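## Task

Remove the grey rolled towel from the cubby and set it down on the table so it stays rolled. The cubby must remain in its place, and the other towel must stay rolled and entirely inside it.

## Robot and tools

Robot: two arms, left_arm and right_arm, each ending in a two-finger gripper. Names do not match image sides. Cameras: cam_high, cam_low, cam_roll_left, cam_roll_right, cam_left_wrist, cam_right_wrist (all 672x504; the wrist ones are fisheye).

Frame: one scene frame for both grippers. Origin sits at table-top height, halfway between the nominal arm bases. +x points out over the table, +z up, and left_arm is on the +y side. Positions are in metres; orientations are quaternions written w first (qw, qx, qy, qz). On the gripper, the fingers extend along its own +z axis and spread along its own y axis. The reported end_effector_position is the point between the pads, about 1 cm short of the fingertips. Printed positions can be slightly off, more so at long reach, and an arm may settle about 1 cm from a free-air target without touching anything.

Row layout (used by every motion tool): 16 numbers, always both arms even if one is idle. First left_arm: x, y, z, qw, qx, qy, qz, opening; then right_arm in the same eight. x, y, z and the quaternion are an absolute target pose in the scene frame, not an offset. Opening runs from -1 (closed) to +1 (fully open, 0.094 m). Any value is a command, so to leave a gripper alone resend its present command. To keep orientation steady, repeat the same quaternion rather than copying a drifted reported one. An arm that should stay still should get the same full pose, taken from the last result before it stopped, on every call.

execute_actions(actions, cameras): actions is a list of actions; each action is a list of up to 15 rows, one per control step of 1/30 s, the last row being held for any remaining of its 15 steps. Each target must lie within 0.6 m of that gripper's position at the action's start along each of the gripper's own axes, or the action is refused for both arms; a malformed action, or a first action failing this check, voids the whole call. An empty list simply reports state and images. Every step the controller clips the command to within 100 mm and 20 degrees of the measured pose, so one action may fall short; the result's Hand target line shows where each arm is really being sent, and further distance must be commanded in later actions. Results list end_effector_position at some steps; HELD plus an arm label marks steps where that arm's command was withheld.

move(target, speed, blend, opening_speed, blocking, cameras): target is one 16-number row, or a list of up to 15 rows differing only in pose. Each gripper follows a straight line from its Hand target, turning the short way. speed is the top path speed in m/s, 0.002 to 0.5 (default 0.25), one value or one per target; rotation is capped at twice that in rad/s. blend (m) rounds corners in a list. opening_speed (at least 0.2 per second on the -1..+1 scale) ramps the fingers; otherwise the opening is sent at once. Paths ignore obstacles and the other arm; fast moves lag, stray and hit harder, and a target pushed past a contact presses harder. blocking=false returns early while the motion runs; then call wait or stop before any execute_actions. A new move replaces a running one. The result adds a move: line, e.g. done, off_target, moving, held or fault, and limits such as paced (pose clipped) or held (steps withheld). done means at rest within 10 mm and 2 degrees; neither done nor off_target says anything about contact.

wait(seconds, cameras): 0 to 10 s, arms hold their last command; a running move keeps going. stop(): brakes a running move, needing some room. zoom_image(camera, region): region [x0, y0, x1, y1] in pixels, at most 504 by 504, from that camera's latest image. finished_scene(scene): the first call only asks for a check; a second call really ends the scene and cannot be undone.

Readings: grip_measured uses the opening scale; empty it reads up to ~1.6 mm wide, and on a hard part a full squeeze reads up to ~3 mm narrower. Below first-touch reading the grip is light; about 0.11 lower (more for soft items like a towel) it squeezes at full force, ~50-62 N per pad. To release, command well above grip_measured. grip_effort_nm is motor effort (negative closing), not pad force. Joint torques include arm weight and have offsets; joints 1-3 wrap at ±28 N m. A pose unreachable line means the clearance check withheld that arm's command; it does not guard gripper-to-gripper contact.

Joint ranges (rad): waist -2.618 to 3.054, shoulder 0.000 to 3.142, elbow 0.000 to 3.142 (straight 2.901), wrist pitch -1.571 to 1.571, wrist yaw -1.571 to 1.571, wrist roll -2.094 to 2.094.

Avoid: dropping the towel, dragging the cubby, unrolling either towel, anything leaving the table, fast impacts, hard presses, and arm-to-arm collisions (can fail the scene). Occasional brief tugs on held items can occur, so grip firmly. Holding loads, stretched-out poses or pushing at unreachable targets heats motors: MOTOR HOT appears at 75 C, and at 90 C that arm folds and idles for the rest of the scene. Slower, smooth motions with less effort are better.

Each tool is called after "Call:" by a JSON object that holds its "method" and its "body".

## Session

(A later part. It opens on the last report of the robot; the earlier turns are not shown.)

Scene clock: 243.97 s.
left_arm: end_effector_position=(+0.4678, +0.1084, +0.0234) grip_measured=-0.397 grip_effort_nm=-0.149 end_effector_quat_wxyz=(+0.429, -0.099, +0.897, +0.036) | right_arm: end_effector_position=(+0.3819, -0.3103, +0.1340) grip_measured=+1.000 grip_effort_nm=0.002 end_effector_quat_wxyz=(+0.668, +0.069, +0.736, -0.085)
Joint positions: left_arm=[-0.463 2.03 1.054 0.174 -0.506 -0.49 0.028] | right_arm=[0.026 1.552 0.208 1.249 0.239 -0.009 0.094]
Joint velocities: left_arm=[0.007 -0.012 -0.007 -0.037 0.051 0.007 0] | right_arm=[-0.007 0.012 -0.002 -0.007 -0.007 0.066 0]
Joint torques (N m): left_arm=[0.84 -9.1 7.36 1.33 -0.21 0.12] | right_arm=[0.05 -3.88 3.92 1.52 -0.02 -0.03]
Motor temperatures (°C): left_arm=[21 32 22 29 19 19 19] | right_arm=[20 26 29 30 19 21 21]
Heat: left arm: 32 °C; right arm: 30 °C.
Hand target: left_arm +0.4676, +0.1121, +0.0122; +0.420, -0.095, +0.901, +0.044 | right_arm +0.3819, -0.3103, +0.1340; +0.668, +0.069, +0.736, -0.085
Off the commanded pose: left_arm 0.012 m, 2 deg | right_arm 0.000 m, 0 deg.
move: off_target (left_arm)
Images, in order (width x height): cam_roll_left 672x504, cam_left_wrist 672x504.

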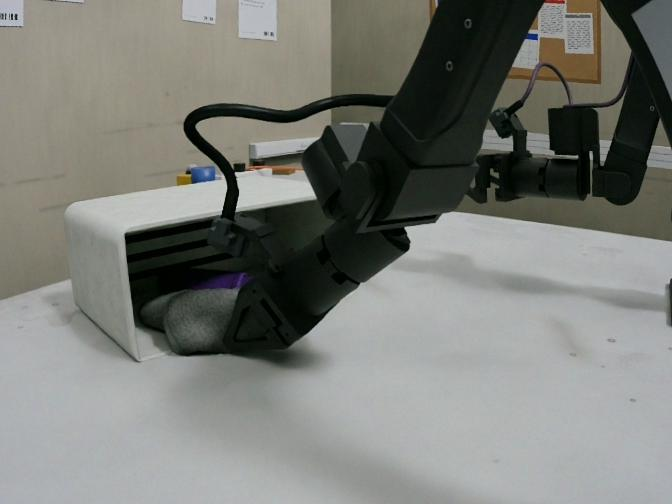

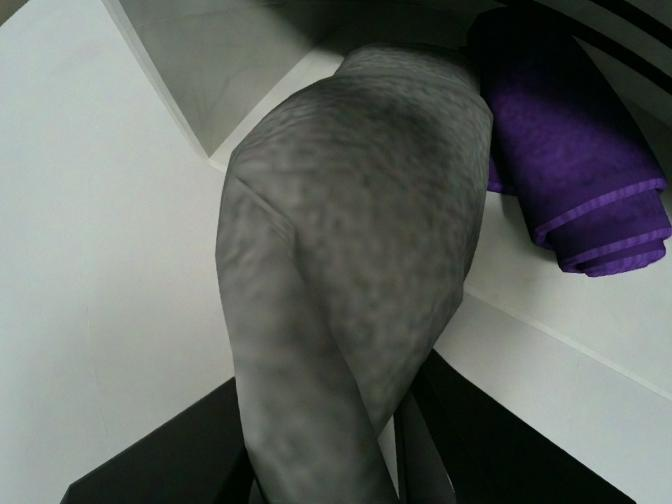

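Call:
{"method": "move", "body": {"target": [0.468,0.112,0.014,0.4203,-0.0947,0.9013,0.0442,-0.75,0.3819,-0.3103,0.1340,0.668,0.069,0.736,-0.085,1.0], "speed": 0.05, "opening_speed": 0.5, "cameras": ["cam_left_wrist"]}}

Call:
{"method": "move", "body": {"target": [0.425,0.103,0.022,0.4203,-0.0947,0.9013,0.0442,-0.75,0.3819,-0.3103,0.1340,0.668,0.069,0.736,-0.085,1.0], "speed": 0.03, "cameras": ["cam_left_wrist","cam_roll_left","cam_high"]}}

Scene clock: 248.40 s.
left_arm: end_effector_position=(+0.4678, +0.1084, +0.0234) grip_measured=-0.746 grip_effort_nm=-0.217 end_effector_quat_wxyz=(+0.429, -0.099, +0.897, +0.036) | right_arm: end_effector_position=(+0.3819, -0.3103, +0.1340) grip_measured=+1.000 grip_effort_nm=0.002 end_effector_quat_wxyz=(+0.668, +0.069, +0.736, -0.085)
Joint positions: left_arm=[-0.463 2.03 1.054 0.174 -0.505 -0.49 0.012] | right_arm=[0.026 1.552 0.208 1.249 0.239 -0.009 0.094]
Joint velocities: left_arm=[0.007 -0.002 -0.007 -0.007 -0.007 0.007 -0.001] | right_arm=[-0.017 0.002 -0.012 0.007 -0.081 -0.037 0]
Joint torques (N m): left_arm=[0.88 -9.51 7.58 1.25 -0.22 0.13] | right_arm=[0.05 -3.89 3.92 1.52 -0.02 -0.03]
Motor temperatures (°C): left_arm=[21 32 22 29 19 19 19] | right_arm=[20 26 29 30 19 21 21]
Heat: left arm: 32 °C; right arm: 30 °C.
Hand target: left_arm +0.4677, +0.1120, +0.0141; +0.420, -0.095, +0.901, +0.044 | right_arm +0.3819, -0.3103, +0.1340; +0.668, +0.069, +0.736, -0.085
Off the commanded pose: left_arm 0.010 m, 2 deg | right_arm 0.000 m, 0 deg.
move: done
Images, in order (width x height): cam_left_wrist 672x504.

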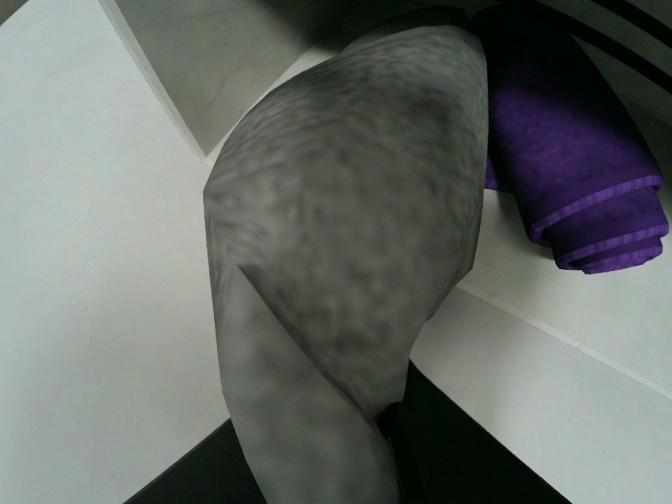

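Scene clock: 250.30 s.
left_arm: end_effector_position=(+0.4339, +0.0994, +0.0187) grip_measured=-0.746 grip_effort_nm=-0.198 end_effector_quat_wxyz=(+0.423, -0.093, +0.900, +0.037) | right_arm: end_effector_position=(+0.3819, -0.3103, +0.1340) grip_measured=+1.000 grip_effort_nm=0.002 end_effector_quat_wxyz=(+0.668, +0.069, +0.736, -0.085)
Joint positions: left_arm=[-0.527 1.967 0.948 0.179 -0.54 -0.537 0.012] | right_arm=[0.026 1.552 0.208 1.249 0.239 -0.009 0.094]
Joint velocities: left_arm=[-0.002 -0.002 0.007 0.007 0.007 0.007 0] | right_arm=[0.002 0.002 -0.002 -0.037 -0.007 0.051 0]
Joint torques (N m): left_arm=[-0.77 -13.35 4.85 0.94 -0.46 -0.13] | right_arm=[0.02 -3.88 3.93 1.52 -0.02 -0.03]
Motor temperatures (°C): left_arm=[21 32 22 29 19 19 19] | right_arm=[20 26 29 30 19 21 21]
Heat: left arm: 32 °C; right arm: 30 °C.
Hand target: left_arm +0.4252, +0.1031, +0.0215; +0.420, -0.095, +0.902, +0.044 | right_arm +0.3819, -0.3103, +0.1340; +0.668, +0.069, +0.736, -0.085
Off the commanded pose: left_arm 0.010 m, 1 deg | right_arm 0.000 m, 0 deg.
move: done
Images, in order (width x height): cam_high 672x504, cam_roll_left 672x504, cam_left_wrist 672x504.

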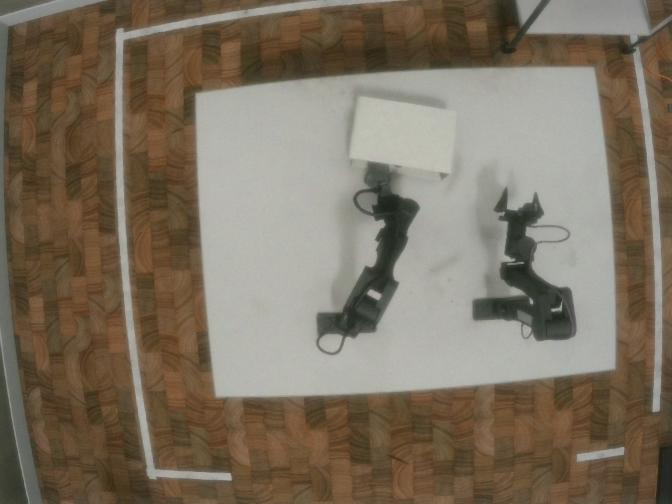

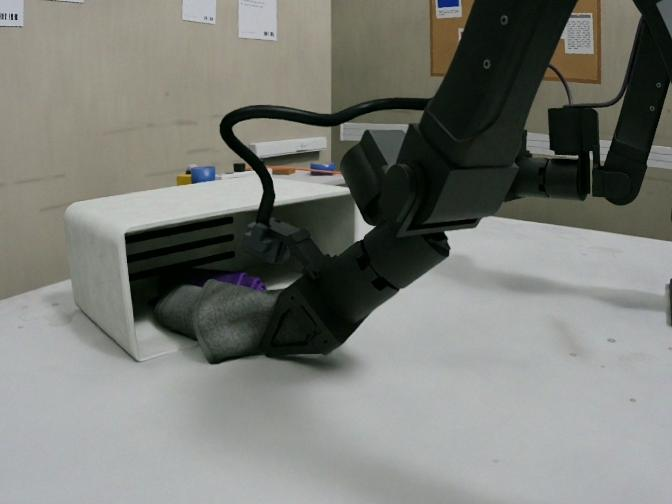

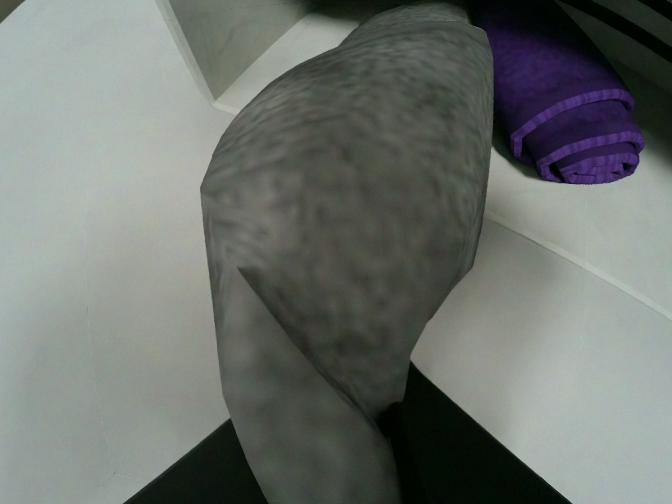

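Call:
{"method": "move", "body": {"target": [[0.38,0.093,0.036,0.4203,-0.0947,0.9013,0.0442,-0.75,0.3819,-0.3103,0.1340,0.668,0.069,0.736,-0.085,1.0],[0.335,0.084,0.036,0.4203,-0.0947,0.9013,0.0442,-0.75,0.3819,-0.3103,0.1340,0.668,0.069,0.736,-0.085,1.0]], "speed": 0.03, "blend": 0.01, "cameras": ["cam_left_wrist","cam_roll_left","cam_high"]}}

Call:
{"method": "zoom_image", "body": {"camera": "cam_roll_left", "region": [60, 180, 400, 420]}}

Call:
{"method": "zoom_image", "body": {"camera": "cam_high", "region": [320, 60, 460, 200]}}

Scene clock: 254.53 s.
left_arm: end_effector_position=(+0.3417, +0.0777, +0.0330) grip_measured=-0.747 grip_effort_nm=-0.173 end_effector_quat_wxyz=(+0.417, -0.093, +0.903, +0.035) | right_arm: end_effector_position=(+0.3819, -0.3103, +0.1340) grip_measured=+1.000 grip_effort_nm=-0.002 end_effector_quat_wxyz=(+0.668, +0.069, +0.736, -0.085)
Joint positions: left_arm=[-0.753 1.74 0.75 0.015 -0.67 -0.762 0.012] | right_arm=[0.026 1.552 0.208 1.249 0.239 -0.009 0.094]
Joint velocities: left_arm=[-0.002 0.007 -0.002 -0.022 0.007 0.051 0.001] | right_arm=[-0.012 -0.007 -0.007 -0.022 0.007 0.022 0]
Joint torques (N m): left_arm=[-0.7 -10.52 4.92 0.76 -0.62 -0.07] | right_arm=[0.03 -3.89 3.92 1.52 -0.02 -0.03]
Motor temperatures (°C): left_arm=[21 32 21 29 19 19 19] | right_arm=[20 26 29 30 19 21 21]
Heat: left arm: 32 °C; right arm: 30 °C.
Hand target: left_arm +0.3351, +0.0846, +0.0354; +0.419, -0.095, +0.902, +0.044 | right_arm +0.3819, -0.3103, +0.1340; +0.668, +0.069, +0.736, -0.085
Off the commanded pose: left_arm 0.010 m, 1 deg | right_arm 0.000 m, 0 deg.
move: done
Images, in order (width x height): cam_high 672x504, cam_roll_left 672x504, cam_left_wrist 672x504.

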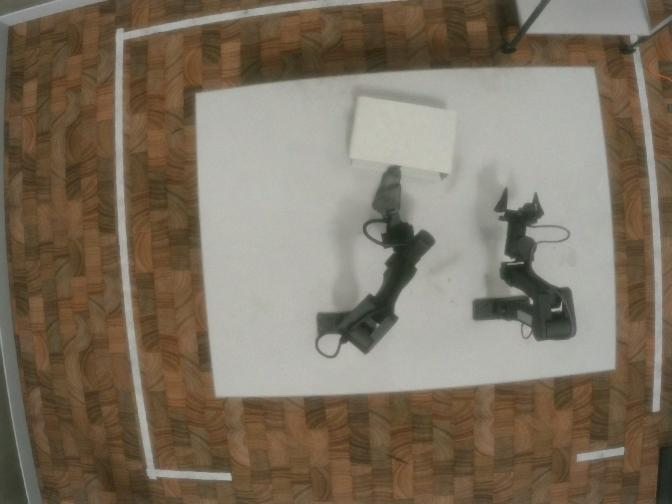

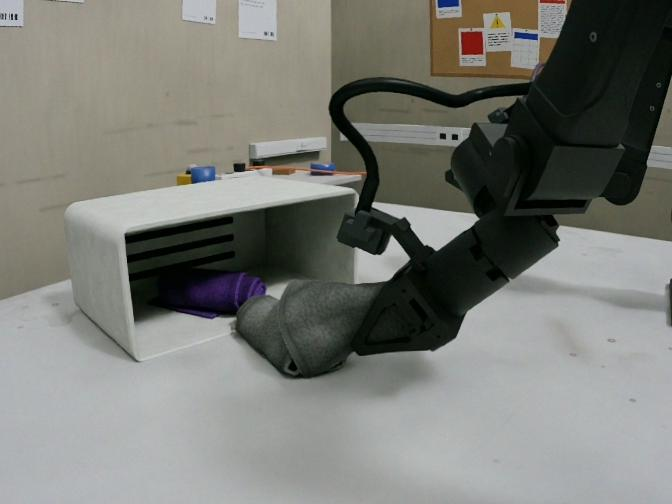

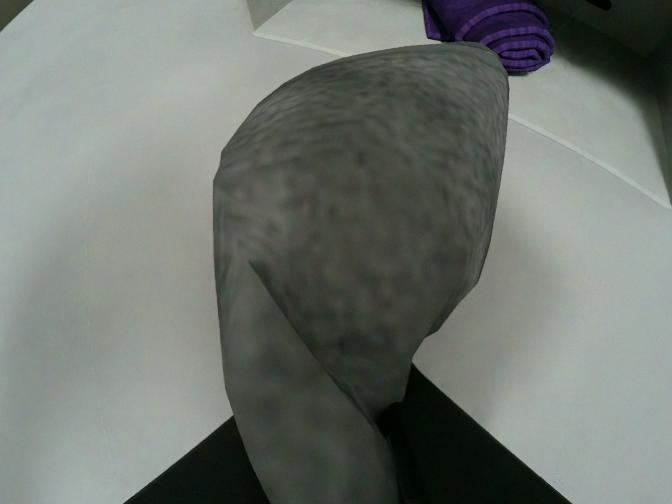

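Scaled by 1.482 from the camera's 672x504 image, which has a finer 960x720 frame.

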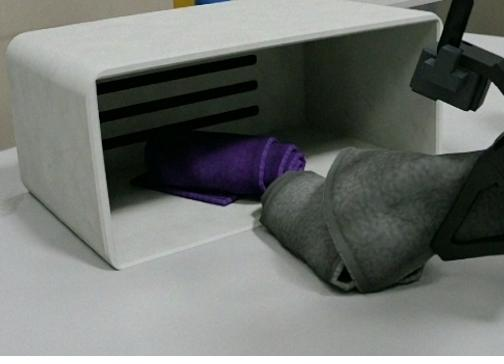

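Scaled by 3.600 from the camera's 672x504 image, which has a finer 960x720 frame.

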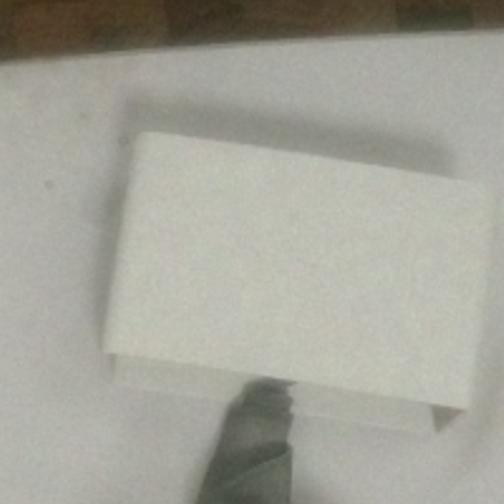

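Call:
{"method": "move", "body": {"target": [[0.30,0.07,0.036,0.4203,-0.0947,0.9013,0.0442,-0.75,0.3819,-0.3103,0.1340,0.668,0.069,0.736,-0.085,1.0],[0.27,0.05,0.033,0.4203,-0.0947,0.9013,0.0442,-0.75,0.3819,-0.3103,0.1340,0.668,0.069,0.736,-0.085,1.0]], "speed": 0.04, "blend": 0.01, "cameras": ["cam_left_wrist","cam_roll_left","cam_high"]}}

Call:
{"method": "zoom_image", "body": {"camera": "cam_roll_left", "region": [100, 180, 440, 420]}}

Scene clock: 257.63 s.
left_arm: end_effector_position=(+0.2690, +0.0497, +0.0268) grip_measured=-0.747 grip_effort_nm=-0.173 end_effector_quat_wxyz=(+0.410, -0.093, +0.906, +0.040) | right_arm: end_effector_position=(+0.3819, -0.3103, +0.1340) grip_measured=+1.000 grip_effort_nm=0.002 end_effector_quat_wxyz=(+0.668, +0.069, +0.736, -0.085)
Joint positions: left_arm=[-1.019 1.707 0.728 -0.23 -0.788 -1.088 0.012] | right_arm=[0.026 1.552 0.208 1.249 0.239 -0.009 0.094]
Joint velocities: left_arm=[0.002 -0.002 0.007 -0.007 -0.022 -0.037 -0.001] | right_arm=[-0.002 -0.007 -0.012 0.022 -0.066 -0.007 0]
Joint torques (N m): left_arm=[-0.62 -7.86 7.3 0.32 -0.71 -0.09] | right_arm=[0.05 -3.88 3.92 1.52 -0.02 -0.02]
Motor temperatures (°C): left_arm=[21 32 21 28 19 19 19] | right_arm=[20 26 29 30 19 21 21]
Heat: left arm: 32 °C; right arm: 30 °C.
Hand target: left_arm +0.2693, +0.0509, +0.0322; +0.418, -0.095, +0.902, +0.045 | right_arm +0.3819, -0.3103, +0.1340; +0.668, +0.069, +0.736, -0.085
Off the commanded pose: left_arm 0.006 m, 1 deg | right_arm 0.000 m, 0 deg.
move: done
Images, in order (width x height): cam_high 672x504, cam_roll_left 672x504, cam_left_wrist 672x504.

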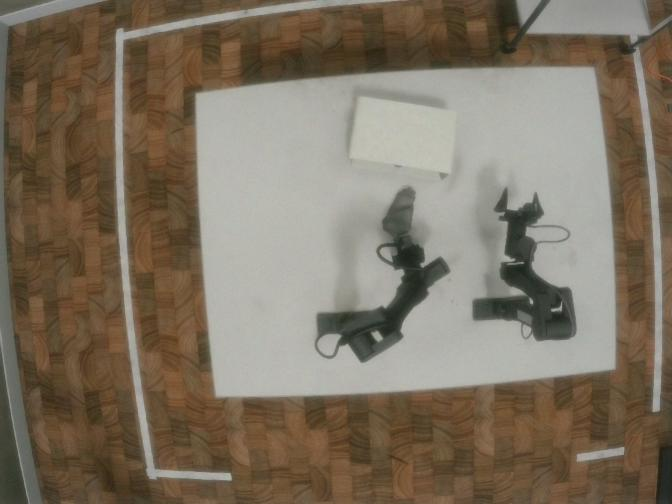

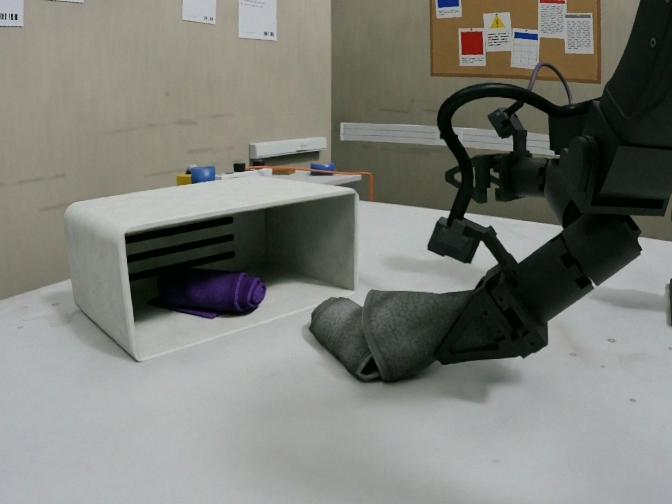

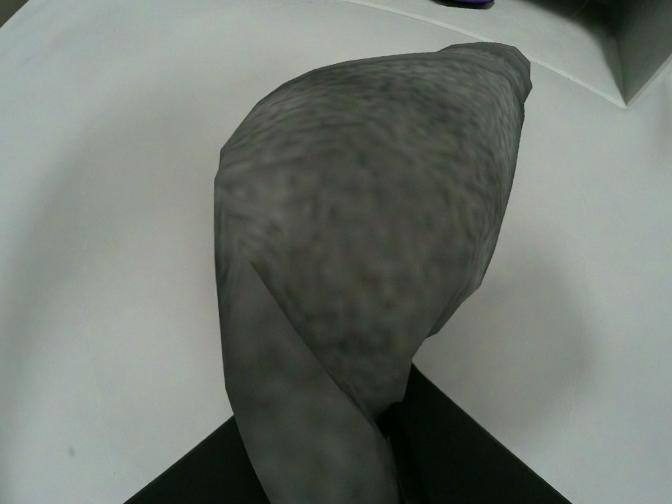

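Scaled by 1.482 from the camera's 672x504 image, which has a finer 960x720 frame.

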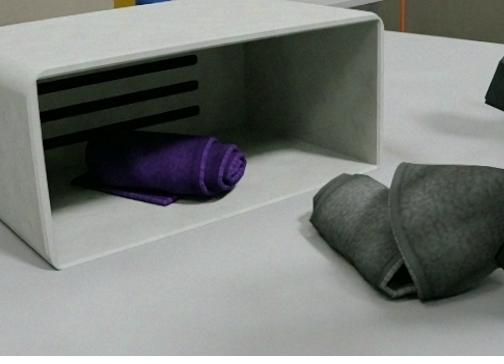

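Call:
{"method": "move", "body": {"target": [0.27,0.051,0.034,0.4203,-0.0947,0.9013,0.0442,1.0,0.3819,-0.3103,0.1340,0.668,0.069,0.736,-0.085,1.0], "opening_speed": 0.7, "cameras": ["cam_left_wrist","cam_roll_left"]}}

Call:
{"method": "zoom_image", "body": {"camera": "cam_roll_left", "region": [200, 200, 540, 440]}}

Scene clock: 260.83 s.
left_arm: end_effector_position=(+0.2692, +0.0500, +0.0271) grip_measured=+0.998 grip_effort_nm=0.100 end_effector_quat_wxyz=(+0.411, -0.094, +0.906, +0.040) | right_arm: end_effector_position=(+0.3819, -0.3103, +0.1340) grip_measured=+1.000 grip_effort_nm=-0.002 end_effector_quat_wxyz=(+0.668, +0.069, +0.736, -0.085)
Joint positions: left_arm=[-1.019 1.707 0.728 -0.23 -0.791 -1.088 0.094] | right_arm=[0.026 1.552 0.208 1.249 0.239 -0.009 0.094]
Joint velocities: left_arm=[-0.007 -0.007 -0.012 0.037 0.022 0.037 -0.001] | right_arm=[-0.022 0.002 -0.012 -0.022 -0.066 -0.022 0]
Joint torques (N m): left_arm=[-0.46 -8.4 7.05 0.41 -0.72 -0.01] | right_arm=[0.03 -3.89 3.92 1.52 -0.02 -0.03]
Motor temperatures (°C): left_arm=[21 32 21 28 19 19 19] | right_arm=[20 26 29 30 19 21 21]
Heat: left arm: 32 °C; right arm: 30 °C.
Hand target: left_arm +0.2701, +0.0510, +0.0338; +0.420, -0.095, +0.901, +0.044 | right_arm +0.3819, -0.3103, +0.1340; +0.668, +0.069, +0.736, -0.085
Off the commanded pose: left_arm 0.007 m, 1 deg | right_arm 0.000 m, 0 deg.
move: done
Images, in order (width x height): cam_roll_left 672x504, cam_left_wrist 672x504.

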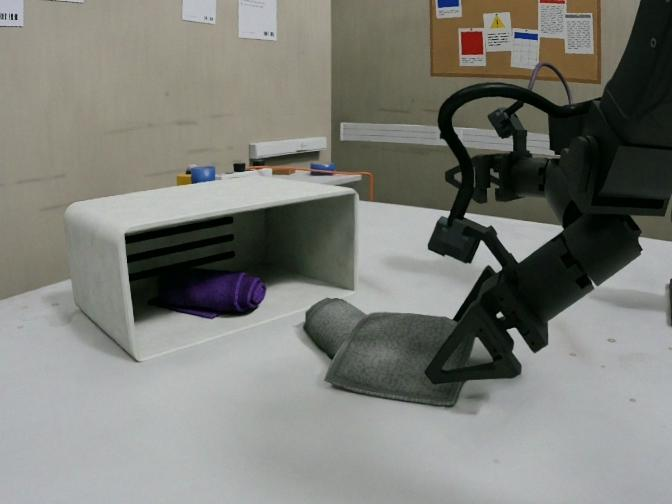

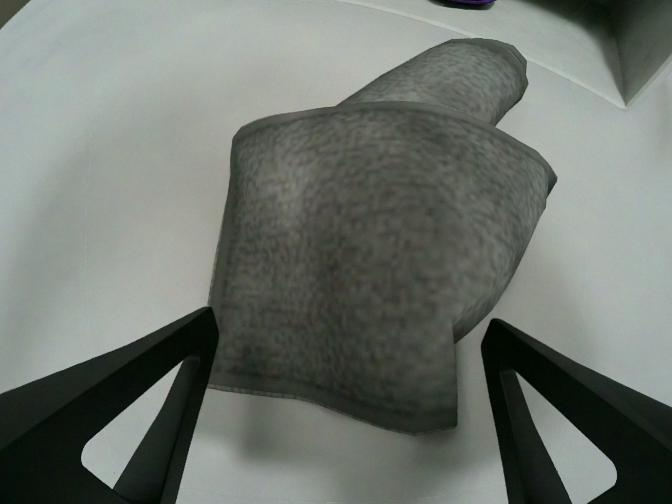

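Scaled by 1.482 from the camera's 672x504 image, which has a finer 960x720 frame.

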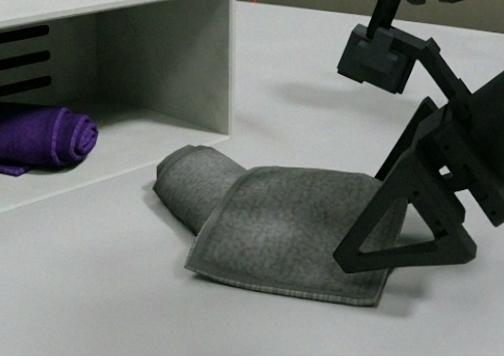

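Call:
{"method": "move", "body": {"target": [[0.24,0.045,0.09,0.4203,-0.0947,0.9013,0.0442,1.0,0.3819,-0.3103,0.1340,0.668,0.069,0.736,-0.085,1.0],[0.25,0.047,0.22,0.3806,-0.0966,0.9188,0.0400,1.0,0.3819,-0.3103,0.1340,0.668,0.069,0.736,-0.085,1.0]], "speed": 0.12, "blend": 0.02, "cameras": ["cam_left_wrist","cam_roll_left","cam_high","cam_roll_right"]}}

Call:
{"method": "zoom_image", "body": {"camera": "cam_left_wrist", "region": [230, 130, 510, 340]}}

Call:
{"method": "zoom_image", "body": {"camera": "cam_roll_left", "region": [240, 250, 540, 450]}}

Call:
{"method": "zoom_image", "body": {"camera": "cam_high", "region": [330, 150, 470, 290]}}

Scene clock: 263.97 s.
left_arm: end_effector_position=(+0.2487, +0.0438, +0.2113) grip_measured=+0.998 grip_effort_nm=0.100 end_effector_quat_wxyz=(+0.379, -0.096, +0.920, +0.040) | right_arm: end_effector_position=(+0.3819, -0.3103, +0.1340) grip_measured=+1.000 grip_effort_nm=0.002 end_effector_quat_wxyz=(+0.668, +0.069, +0.736, -0.085)
Joint positions: left_arm=[-1.068 1.482 1.337 -1.159 -0.744 -1.186 0.094] | right_arm=[0.026 1.552 0.208 1.249 0.239 -0.009 0.094]
Joint velocities: left_arm=[-0.022 -0.007 -0.007 -0.051 0.007 0.022 0] | right_arm=[-0.012 0.002 -0.012 -0.081 -0.066 -0.007 0]
Joint torques (N m): left_arm=[0.81 -6.52 10.56 0.2 -0.48 0.11] | right_arm=[0.03 -3.88 3.92 1.52 -0.01 -0.03]
Motor temperatures (°C): left_arm=[21 32 22 28 19 19 19] | right_arm=[20 26 29 30 19 21 21]
Heat: left arm: 32 °C; right arm: 30 °C.
Hand target: left_arm +0.2503, +0.0462, +0.2196; +0.380, -0.097, +0.919, +0.040 | right_arm +0.3819, -0.3103, +0.1340; +0.668, +0.069, +0.736, -0.085
Off the commanded pose: left_arm 0.009 m, 0 deg | right_arm 0.000 m, 0 deg.
move: done
Images, in order (width x height): cam_high 672x504, cam_roll_left 672x504, cam_roll_right 672x504, cam_left_wrist 672x504.

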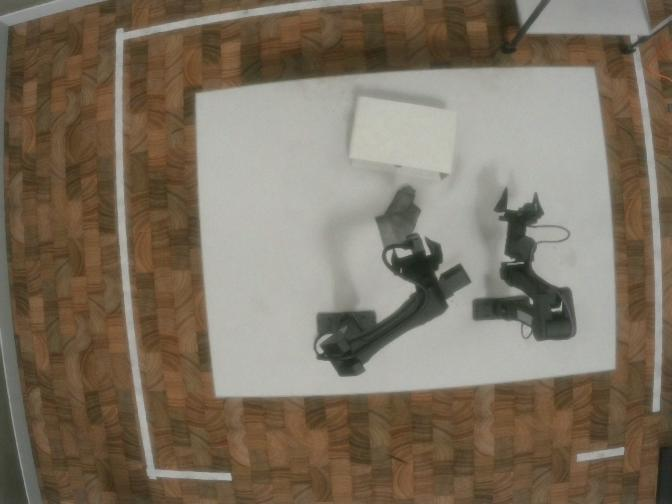

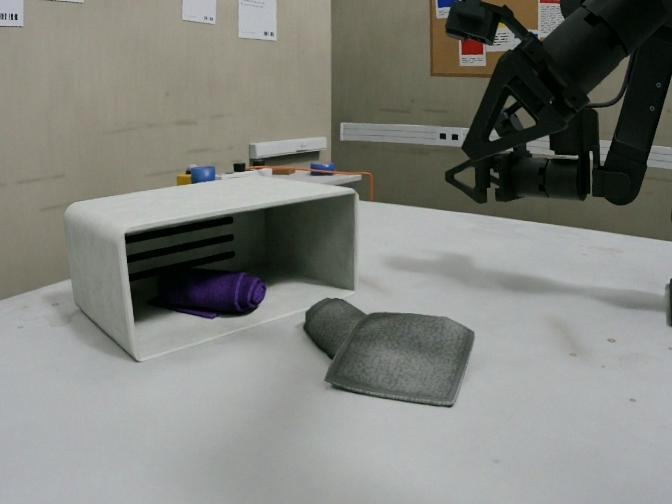

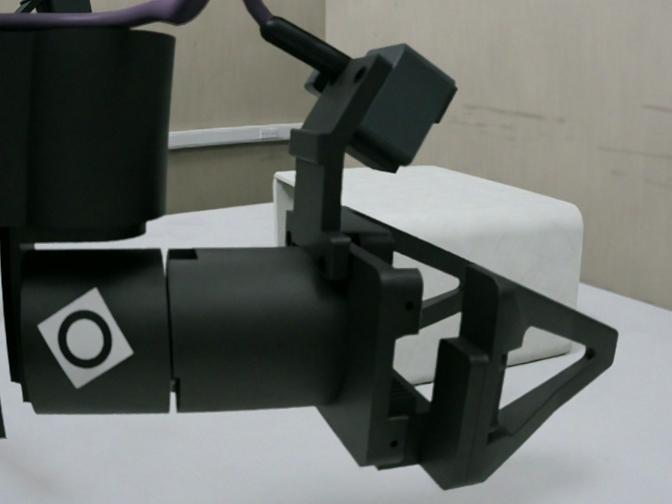

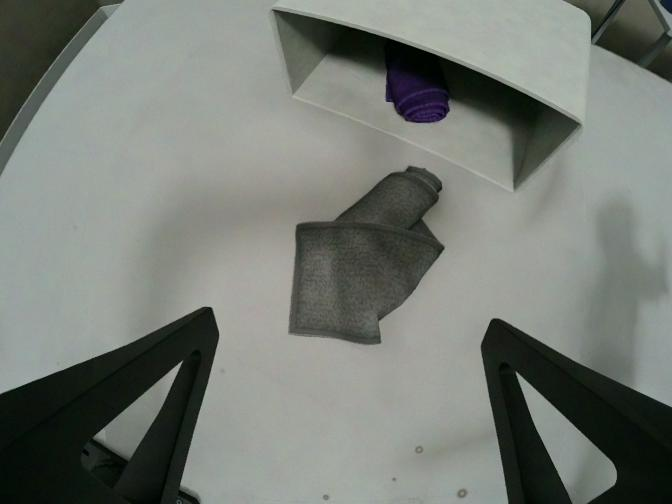

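Scaled by 1.800 from the camera's 672x504 image, which has a finer 960x720 frame.

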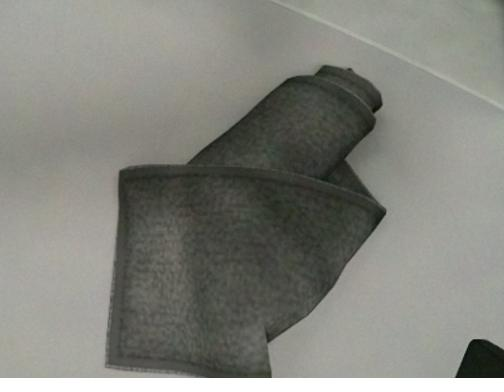

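Scaled by 1.680 from the camera's 672x504 image, which has a finer 960x720 frame.

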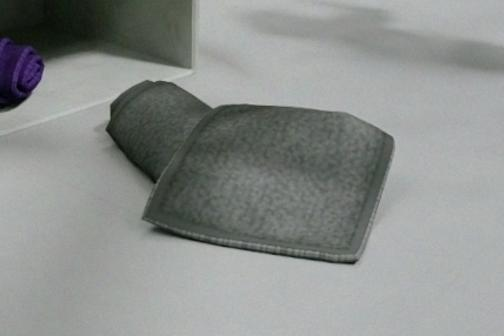

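Scaled by 3.600 from the camera's 672x504 image, which has a finer 960x720 frame.

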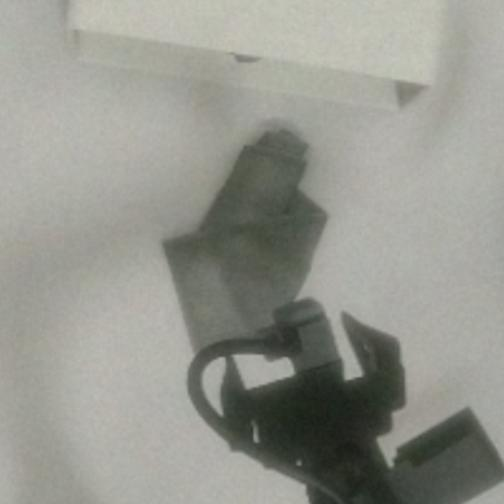

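Call:
{"method": "move", "body": {"target": [0.355,0.028,0.14,0.1695,0.2131,0.9615,-0.0376,0.6,0.3819,-0.3103,0.1340,0.668,0.069,0.736,-0.085,1.0], "speed": 0.15, "cameras": ["cam_left_wrist","cam_roll_left","cam_high"]}}

Scene clock: 271.27 s.
left_arm: end_effector_position=(+0.3522, +0.0286, +0.1413) grip_measured=+0.602 grip_effort_nm=-0.110 end_effector_quat_wxyz=(+0.180, +0.209, +0.960, -0.038) | right_arm: end_effector_position=(+0.3819, -0.3103, +0.1340) grip_measured=+1.000 grip_effort_nm=0.002 end_effector_quat_wxyz=(+0.668, +0.069, +0.736, -0.085)
Joint positions: left_arm=[-0.58 1.785 1.531 -0.952 -0.061 -0.154 0.075] | right_arm=[0.026 1.552 0.208 1.249 0.239 -0.009 0.094]
Joint velocities: left_arm=[0.007 0.012 -0.002 -0.037 0.066 -0.066 0] | right_arm=[0.007 0.002 0.012 0.007 -0.066 0.007 0]
Joint torques (N m): left_arm=[0.66 -7.94 11.37 0.5 0.06 0.12] | right_arm=[0.03 -3.89 3.92 1.52 -0.01 -0.03]
Motor temperatures (°C): left_arm=[21 31 22 27 19 19 19] | right_arm=[20 26 29 30 19 21 21]
Heat: left arm: 31 °C; right arm: 30 °C.
Hand target: left_arm +0.3556, +0.0272, +0.1416; +0.174, +0.213, +0.961, -0.039 | right_arm +0.3819, -0.3103, +0.1340; +0.668, +0.069, +0.736, -0.085
Off the commanded pose: left_arm 0.003 m, 1 deg | right_arm 0.000 m, 0 deg.
move: done
Images, in order (width x height): cam_high 672x504, cam_roll_left 672x504, cam_left_wrist 672x504.

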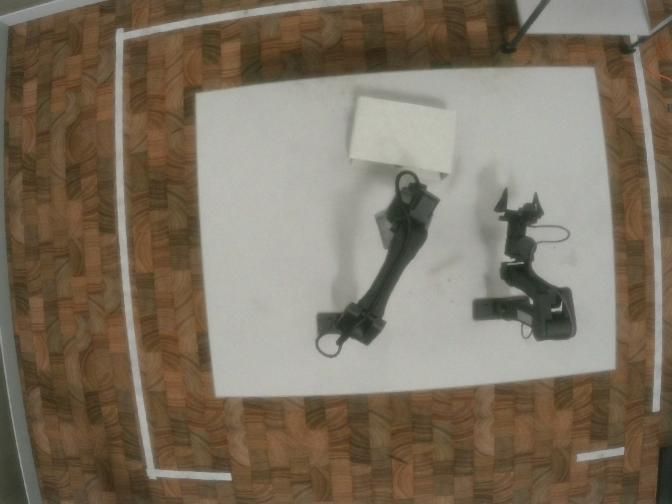

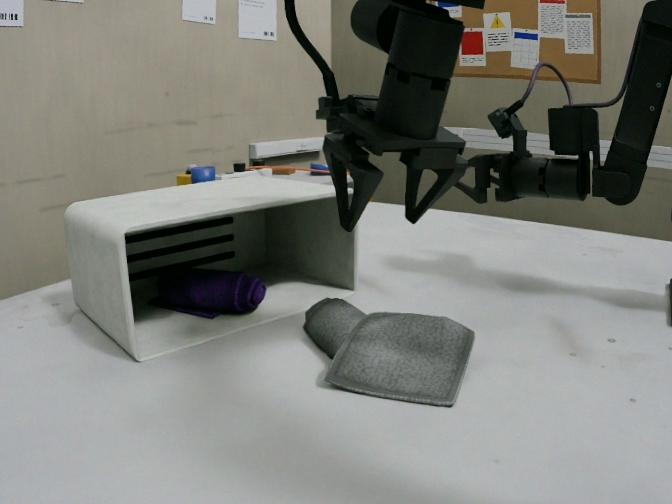

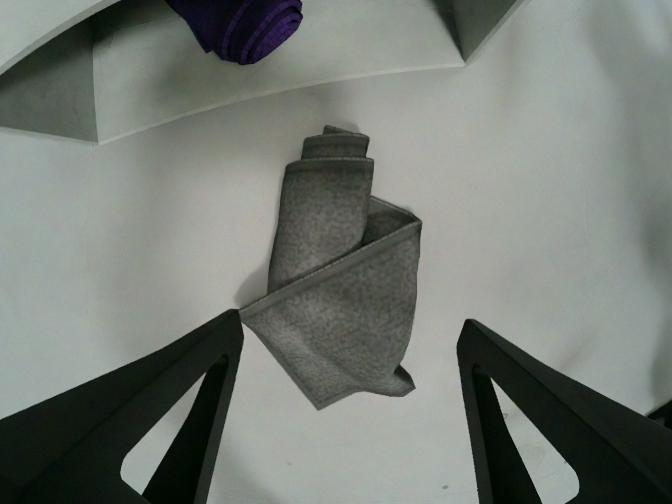

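Call:
{"method": "move", "body": {"target": [[0.381,0.030,0.075,0.1695,0.2131,0.9615,-0.0376,0.75,0.3819,-0.3103,0.1340,0.668,0.069,0.736,-0.085,1.0],[0.383,0.030,0.027,0.1695,0.2131,0.9615,-0.0376,0.75,0.3819,-0.3103,0.1340,0.668,0.069,0.736,-0.085,1.0]], "speed": [0.1,0.05], "cameras": ["cam_left_wrist"]}}

Call:
{"method": "move", "body": {"target": [0.383,0.030,0.027,0.1695,0.2131,0.9615,-0.0376,-0.1,0.3819,-0.3103,0.1340,0.668,0.069,0.736,-0.085,1.0], "opening_speed": 0.6, "cameras": ["cam_left_wrist","cam_roll_left"]}}

Scene clock: 274.93 s.
left_arm: end_effector_position=(+0.3865, +0.0247, +0.0442) grip_measured=+0.748 grip_effort_nm=0.100 end_effector_quat_wxyz=(+0.187, +0.211, +0.959, -0.041) | right_arm: end_effector_position=(+0.3819, -0.3103, +0.1340) grip_measured=+1.000 grip_effort_nm=-0.002 end_effector_quat_wxyz=(+0.668, +0.069, +0.736, -0.085)
Joint positions: left_arm=[-0.538 1.956 1.356 -0.588 -0.046 -0.111 0.082] | right_arm=[0.026 1.552 0.208 1.249 0.239 -0.009 0.094]
Joint velocities: left_arm=[-0.007 0.007 -0.002 0.007 -0.066 -0.037 -0.001] | right_arm=[-0.002 -0.007 -0.002 -0.037 0.007 -0.037 0]
Joint torques (N m): left_arm=[0.96 -9.21 5.94 0.81 0.05 0.13] | right_arm=[0.03 -3.89 3.9 1.52 -0.02 -0.03]
Motor temperatures (°C): left_arm=[21 31 22 27 19 19 19] | right_arm=[20 26 29 30 19 21 21]
Heat: left arm: 31 °C; right arm: 30 °C.
Hand target: left_arm +0.3822, +0.0303, +0.0275; +0.170, +0.213, +0.961, -0.038 | right_arm +0.3819, -0.3103, +0.1340; +0.668, +0.069, +0.736, -0.085
Off the commanded pose: left_arm 0.018 m, 2 deg | right_arm 0.000 m, 0 deg.
move: off_target (left_arm)
Images, in order (width x height): cam_left_wrist 672x504.

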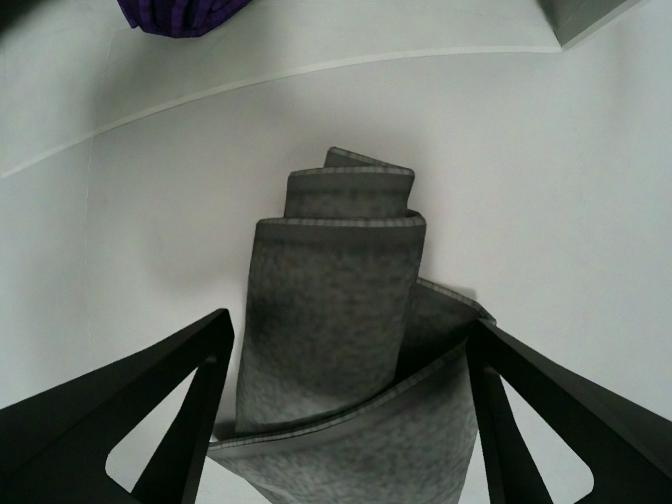

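Scene clock: 276.57 s.
left_arm: end_effector_position=(+0.3864, +0.0246, +0.0442) grip_measured=-0.098 grip_effort_nm=-0.120 end_effector_quat_wxyz=(+0.187, +0.211, +0.959, -0.041) | right_arm: end_effector_position=(+0.3819, -0.3103, +0.1340) grip_measured=+1.000 grip_effort_nm=-0.007 end_effector_quat_wxyz=(+0.668, +0.069, +0.736, -0.085)
Joint positions: left_arm=[-0.538 1.956 1.356 -0.588 -0.045 -0.111 0.042] | right_arm=[0.026 1.552 0.208 1.249 0.239 -0.009 0.094]
Joint velocities: left_arm=[-0.002 -0.012 0.002 -0.081 0.022 0.066 0] | right_arm=[-0.002 -0.002 0.012 0.007 -0.095 -0.051 0]
Joint torques (N m): left_arm=[0.99 -9.07 6.15 0.84 0.05 0.12] | right_arm=[0.05 -3.88 3.92 1.52 -0.01 -0.03]
Motor temperatures (°C): left_arm=[21 31 22 27 19 19 19] | right_arm=[20 26 29 30 19 21 21]
Heat: left arm: 31 °C; right arm: 30 °C.
Hand target: left_arm +0.3825, +0.0302, +0.0274; +0.169, +0.213, +0.962, -0.038 | right_arm +0.3819, -0.3103, +0.1340; +0.668, +0.069, +0.736, -0.085
Off the commanded pose: left_arm 0.018 m, 2 deg | right_arm 0.000 m, 0 deg.
move: off_target (left_arm)
Images, in order (width x height): cam_roll_left 672x504, cam_left_wrist 672x504.

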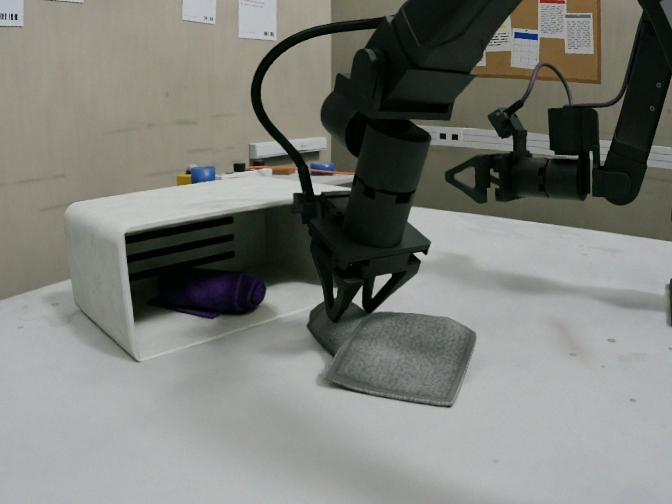

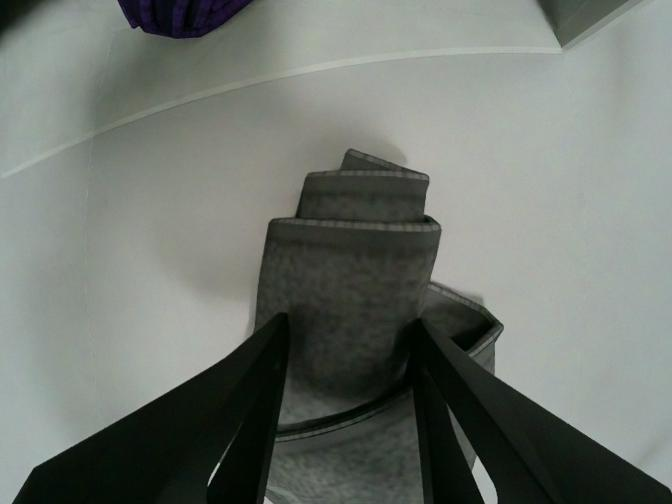

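Call:
{"method": "move", "body": {"target": [0.381,0.033,0.010,0.1695,0.2131,0.9615,-0.0376,0.2,0.3819,-0.3103,0.1340,0.668,0.069,0.736,-0.085,1.0], "speed": 0.05, "cameras": []}}

Call:
{"method": "move", "body": {"target": [0.381,0.033,0.010,0.1695,0.2131,0.9615,-0.0376,-0.3,0.3819,-0.3103,0.1340,0.668,0.069,0.736,-0.085,1.0], "opening_speed": 0.6, "cameras": ["cam_left_wrist","cam_roll_left"]}}

Scene clock: 278.37 s.
left_arm: end_effector_position=(+0.3864, +0.0280, +0.0286) grip_measured=+0.198 grip_effort_nm=0.095 end_effector_quat_wxyz=(+0.189, +0.209, +0.959, -0.041) | right_arm: end_effector_position=(+0.3819, -0.3103, +0.1340) grip_measured=+1.000 grip_effort_nm=-0.002 end_effector_quat_wxyz=(+0.668, +0.069, +0.736, -0.085)
Joint positions: left_arm=[-0.531 1.971 1.309 -0.523 -0.045 -0.108 0.056] | right_arm=[0.026 1.552 0.208 1.249 0.239 -0.009 0.094]
Joint velocities: left_arm=[0.002 -0.007 -0.002 -0.022 -0.037 0.022 0.001] | right_arm=[0.007 -0.017 0.007 -0.022 -0.037 0.022 0]
Joint torques (N m): left_arm=[0.76 -8.99 5.65 0.8 0.07 0.12] | right_arm=[0.03 -3.88 3.92 1.52 -0.01 -0.03]
Motor temperatures (°C): left_arm=[21 31 22 27 19 19 19] | right_arm=[20 26 29 30 19 21 21]
Heat: left arm: 31 °C; right arm: 30 °C.
Hand target: left_arm +0.3803, +0.0334, +0.0105; +0.169, +0.213, +0.962, -0.038 | right_arm +0.3819, -0.3103, +0.1340; +0.668, +0.069, +0.736, -0.085
Off the commanded pose: left_arm 0.020 m, 2 deg | right_arm 0.000 m, 0 deg.
move: off_target (left_arm)
No camera images: "cameras" was empty.

Scene clock: 279.47 s.
left_arm: end_effector_position=(+0.3886, +0.0266, +0.0297) grip_measured=-0.296 grip_effort_nm=-0.203 end_effector_quat_wxyz=(+0.194, +0.209, +0.958, -0.043) | right_arm: end_effector_position=(+0.3819, -0.3103, +0.1340) grip_measured=+1.000 grip_effort_nm=0.002 end_effector_quat_wxyz=(+0.668, +0.069, +0.736, -0.085)
Joint positions: left_arm=[-0.531 1.971 1.309 -0.511 -0.044 -0.107 0.033] | right_arm=[0.026 1.552 0.208 1.249 0.239 -0.009 0.094]
Joint velocities: left_arm=[-0.002 0.022 0.012 0.022 -0.081 0.037 -0.001] | right_arm=[0.007 -0.017 -0.007 -0.022 -0.007 -0.007 0]
Joint torques (N m): left_arm=[0.79 -9.01 5.75 0.75 0.07 0.12] | right_arm=[0.03 -3.89 3.92 1.52 -0.01 -0.03]
Motor temperatures (°C): left_arm=[21 31 22 27 19 19 19] | right_arm=[20 26 29 30 19 21 21]
Heat: left arm: 31 °C; right arm: 30 °C.
Hand target: left_arm +0.3805, +0.0332, +0.0107; +0.169, +0.213, +0.962, -0.038 | right_arm +0.3819, -0.3103, +0.1340; +0.668, +0.069, +0.736, -0.085
Off the commanded pose: left_arm 0.022 m, 3 deg | right_arm 0.000 m, 0 deg.
move: off_target (left_arm)
Images, in order (width x height): cam_roll_left 672x504, cam_left_wrist 672x504.

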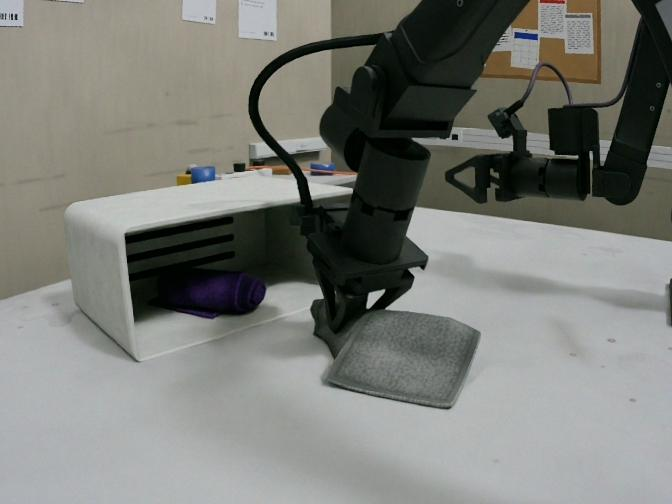

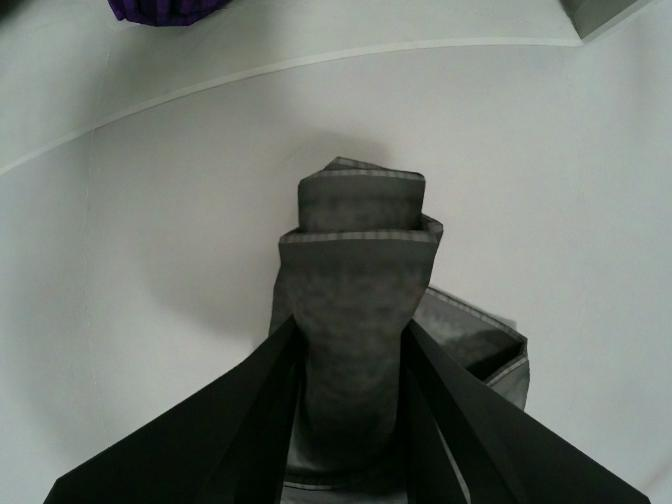

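Call:
{"method": "move", "body": {"target": [[0.390,0.057,0.016,0.1734,0.0515,0.9835,-0.0091,-0.3,0.3819,-0.3103,0.1340,0.668,0.069,0.736,-0.085,1.0],[0.388,0.085,0.018,0.1726,-0.1029,0.9794,0.0181,-0.3,0.3819,-0.3103,0.1340,0.668,0.069,0.736,-0.085,1.0]], "speed": 0.06, "cameras": ["cam_left_wrist","cam_roll_left","cam_high"]}}

Call:
{"method": "zoom_image", "body": {"camera": "cam_roll_left", "region": [240, 250, 540, 450]}}

Scene clock: 286.20 s.
left_arm: end_effector_position=(+0.3938, +0.0732, +0.0267) grip_measured=-0.298 grip_effort_nm=-0.134 end_effector_quat_wxyz=(+0.190, -0.095, +0.977, -0.005) | right_arm: end_effector_position=(+0.3819, -0.3103, +0.1340) grip_measured=+1.000 grip_effort_nm=-0.002 end_effector_quat_wxyz=(+0.668, +0.069, +0.736, -0.085)
Joint positions: left_arm=[-0.499 1.971 1.309 -0.585 -0.208 -0.673 0.033] | right_arm=[0.026 1.552 0.208 1.249 0.239 -0.009 0.094]
Joint velocities: left_arm=[-0.007 -0.017 -0.032 -0.022 -0.007 -0.022 -0.001] | right_arm=[0.007 0.007 0.007 0.037 0.051 -0.022 0]
Joint torques (N m): left_arm=[1.09 -9.62 7.86 0.22 -0.38 -0.12] | right_arm=[0.05 -3.89 3.92 1.53 -0.02 -0.03]
Motor temperatures (°C): left_arm=[21 31 21 27 19 19 19] | right_arm=[20 26 29 30 19 21 21]
Heat: left arm: 31 °C; right arm: 30 °C.
Hand target: left_arm +0.3884, +0.0848, +0.0177; +0.173, -0.103, +0.979, +0.018 | right_arm +0.3819, -0.3103, +0.1340; +0.668, +0.069, +0.736, -0.085
Off the commanded pose: left_arm 0.016 m, 3 deg | right_arm 0.000 m, 0 deg.
move: off_target (left_arm)
Images, in order (width x height): cam_high 672x504, cam_roll_left 672x504, cam_left_wrist 672x504.

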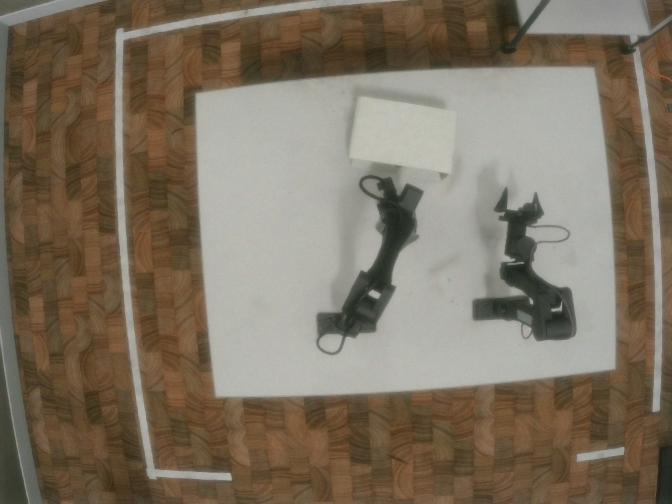

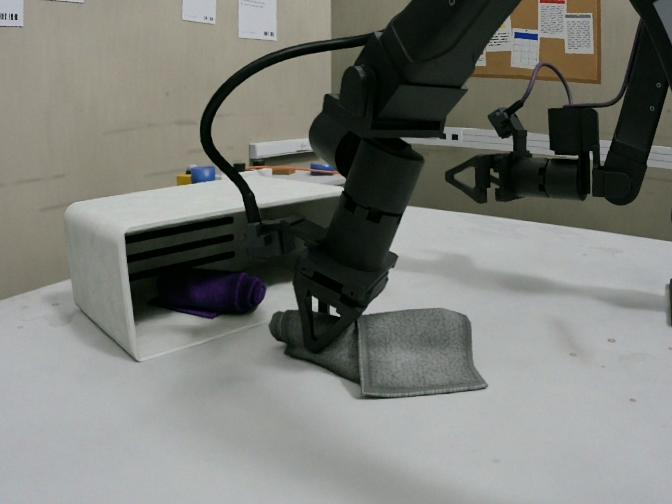

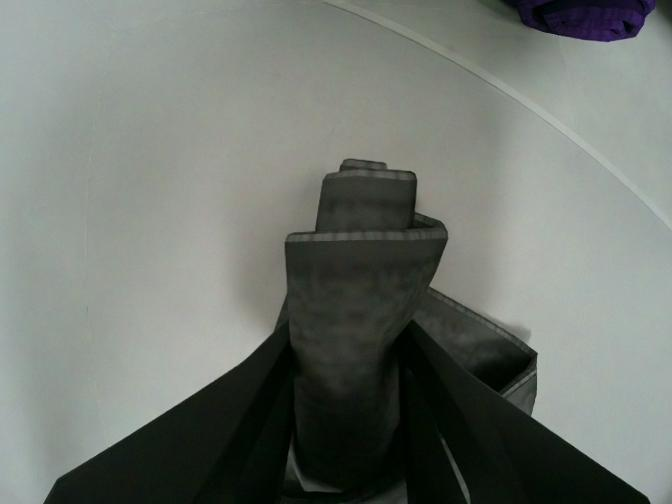

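Scaled by 1.680 from the camera's 672x504 image, which has a finer 960x720 frame.

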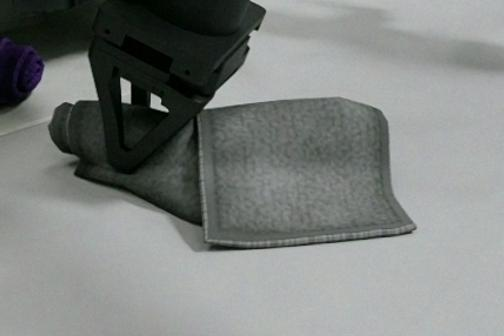

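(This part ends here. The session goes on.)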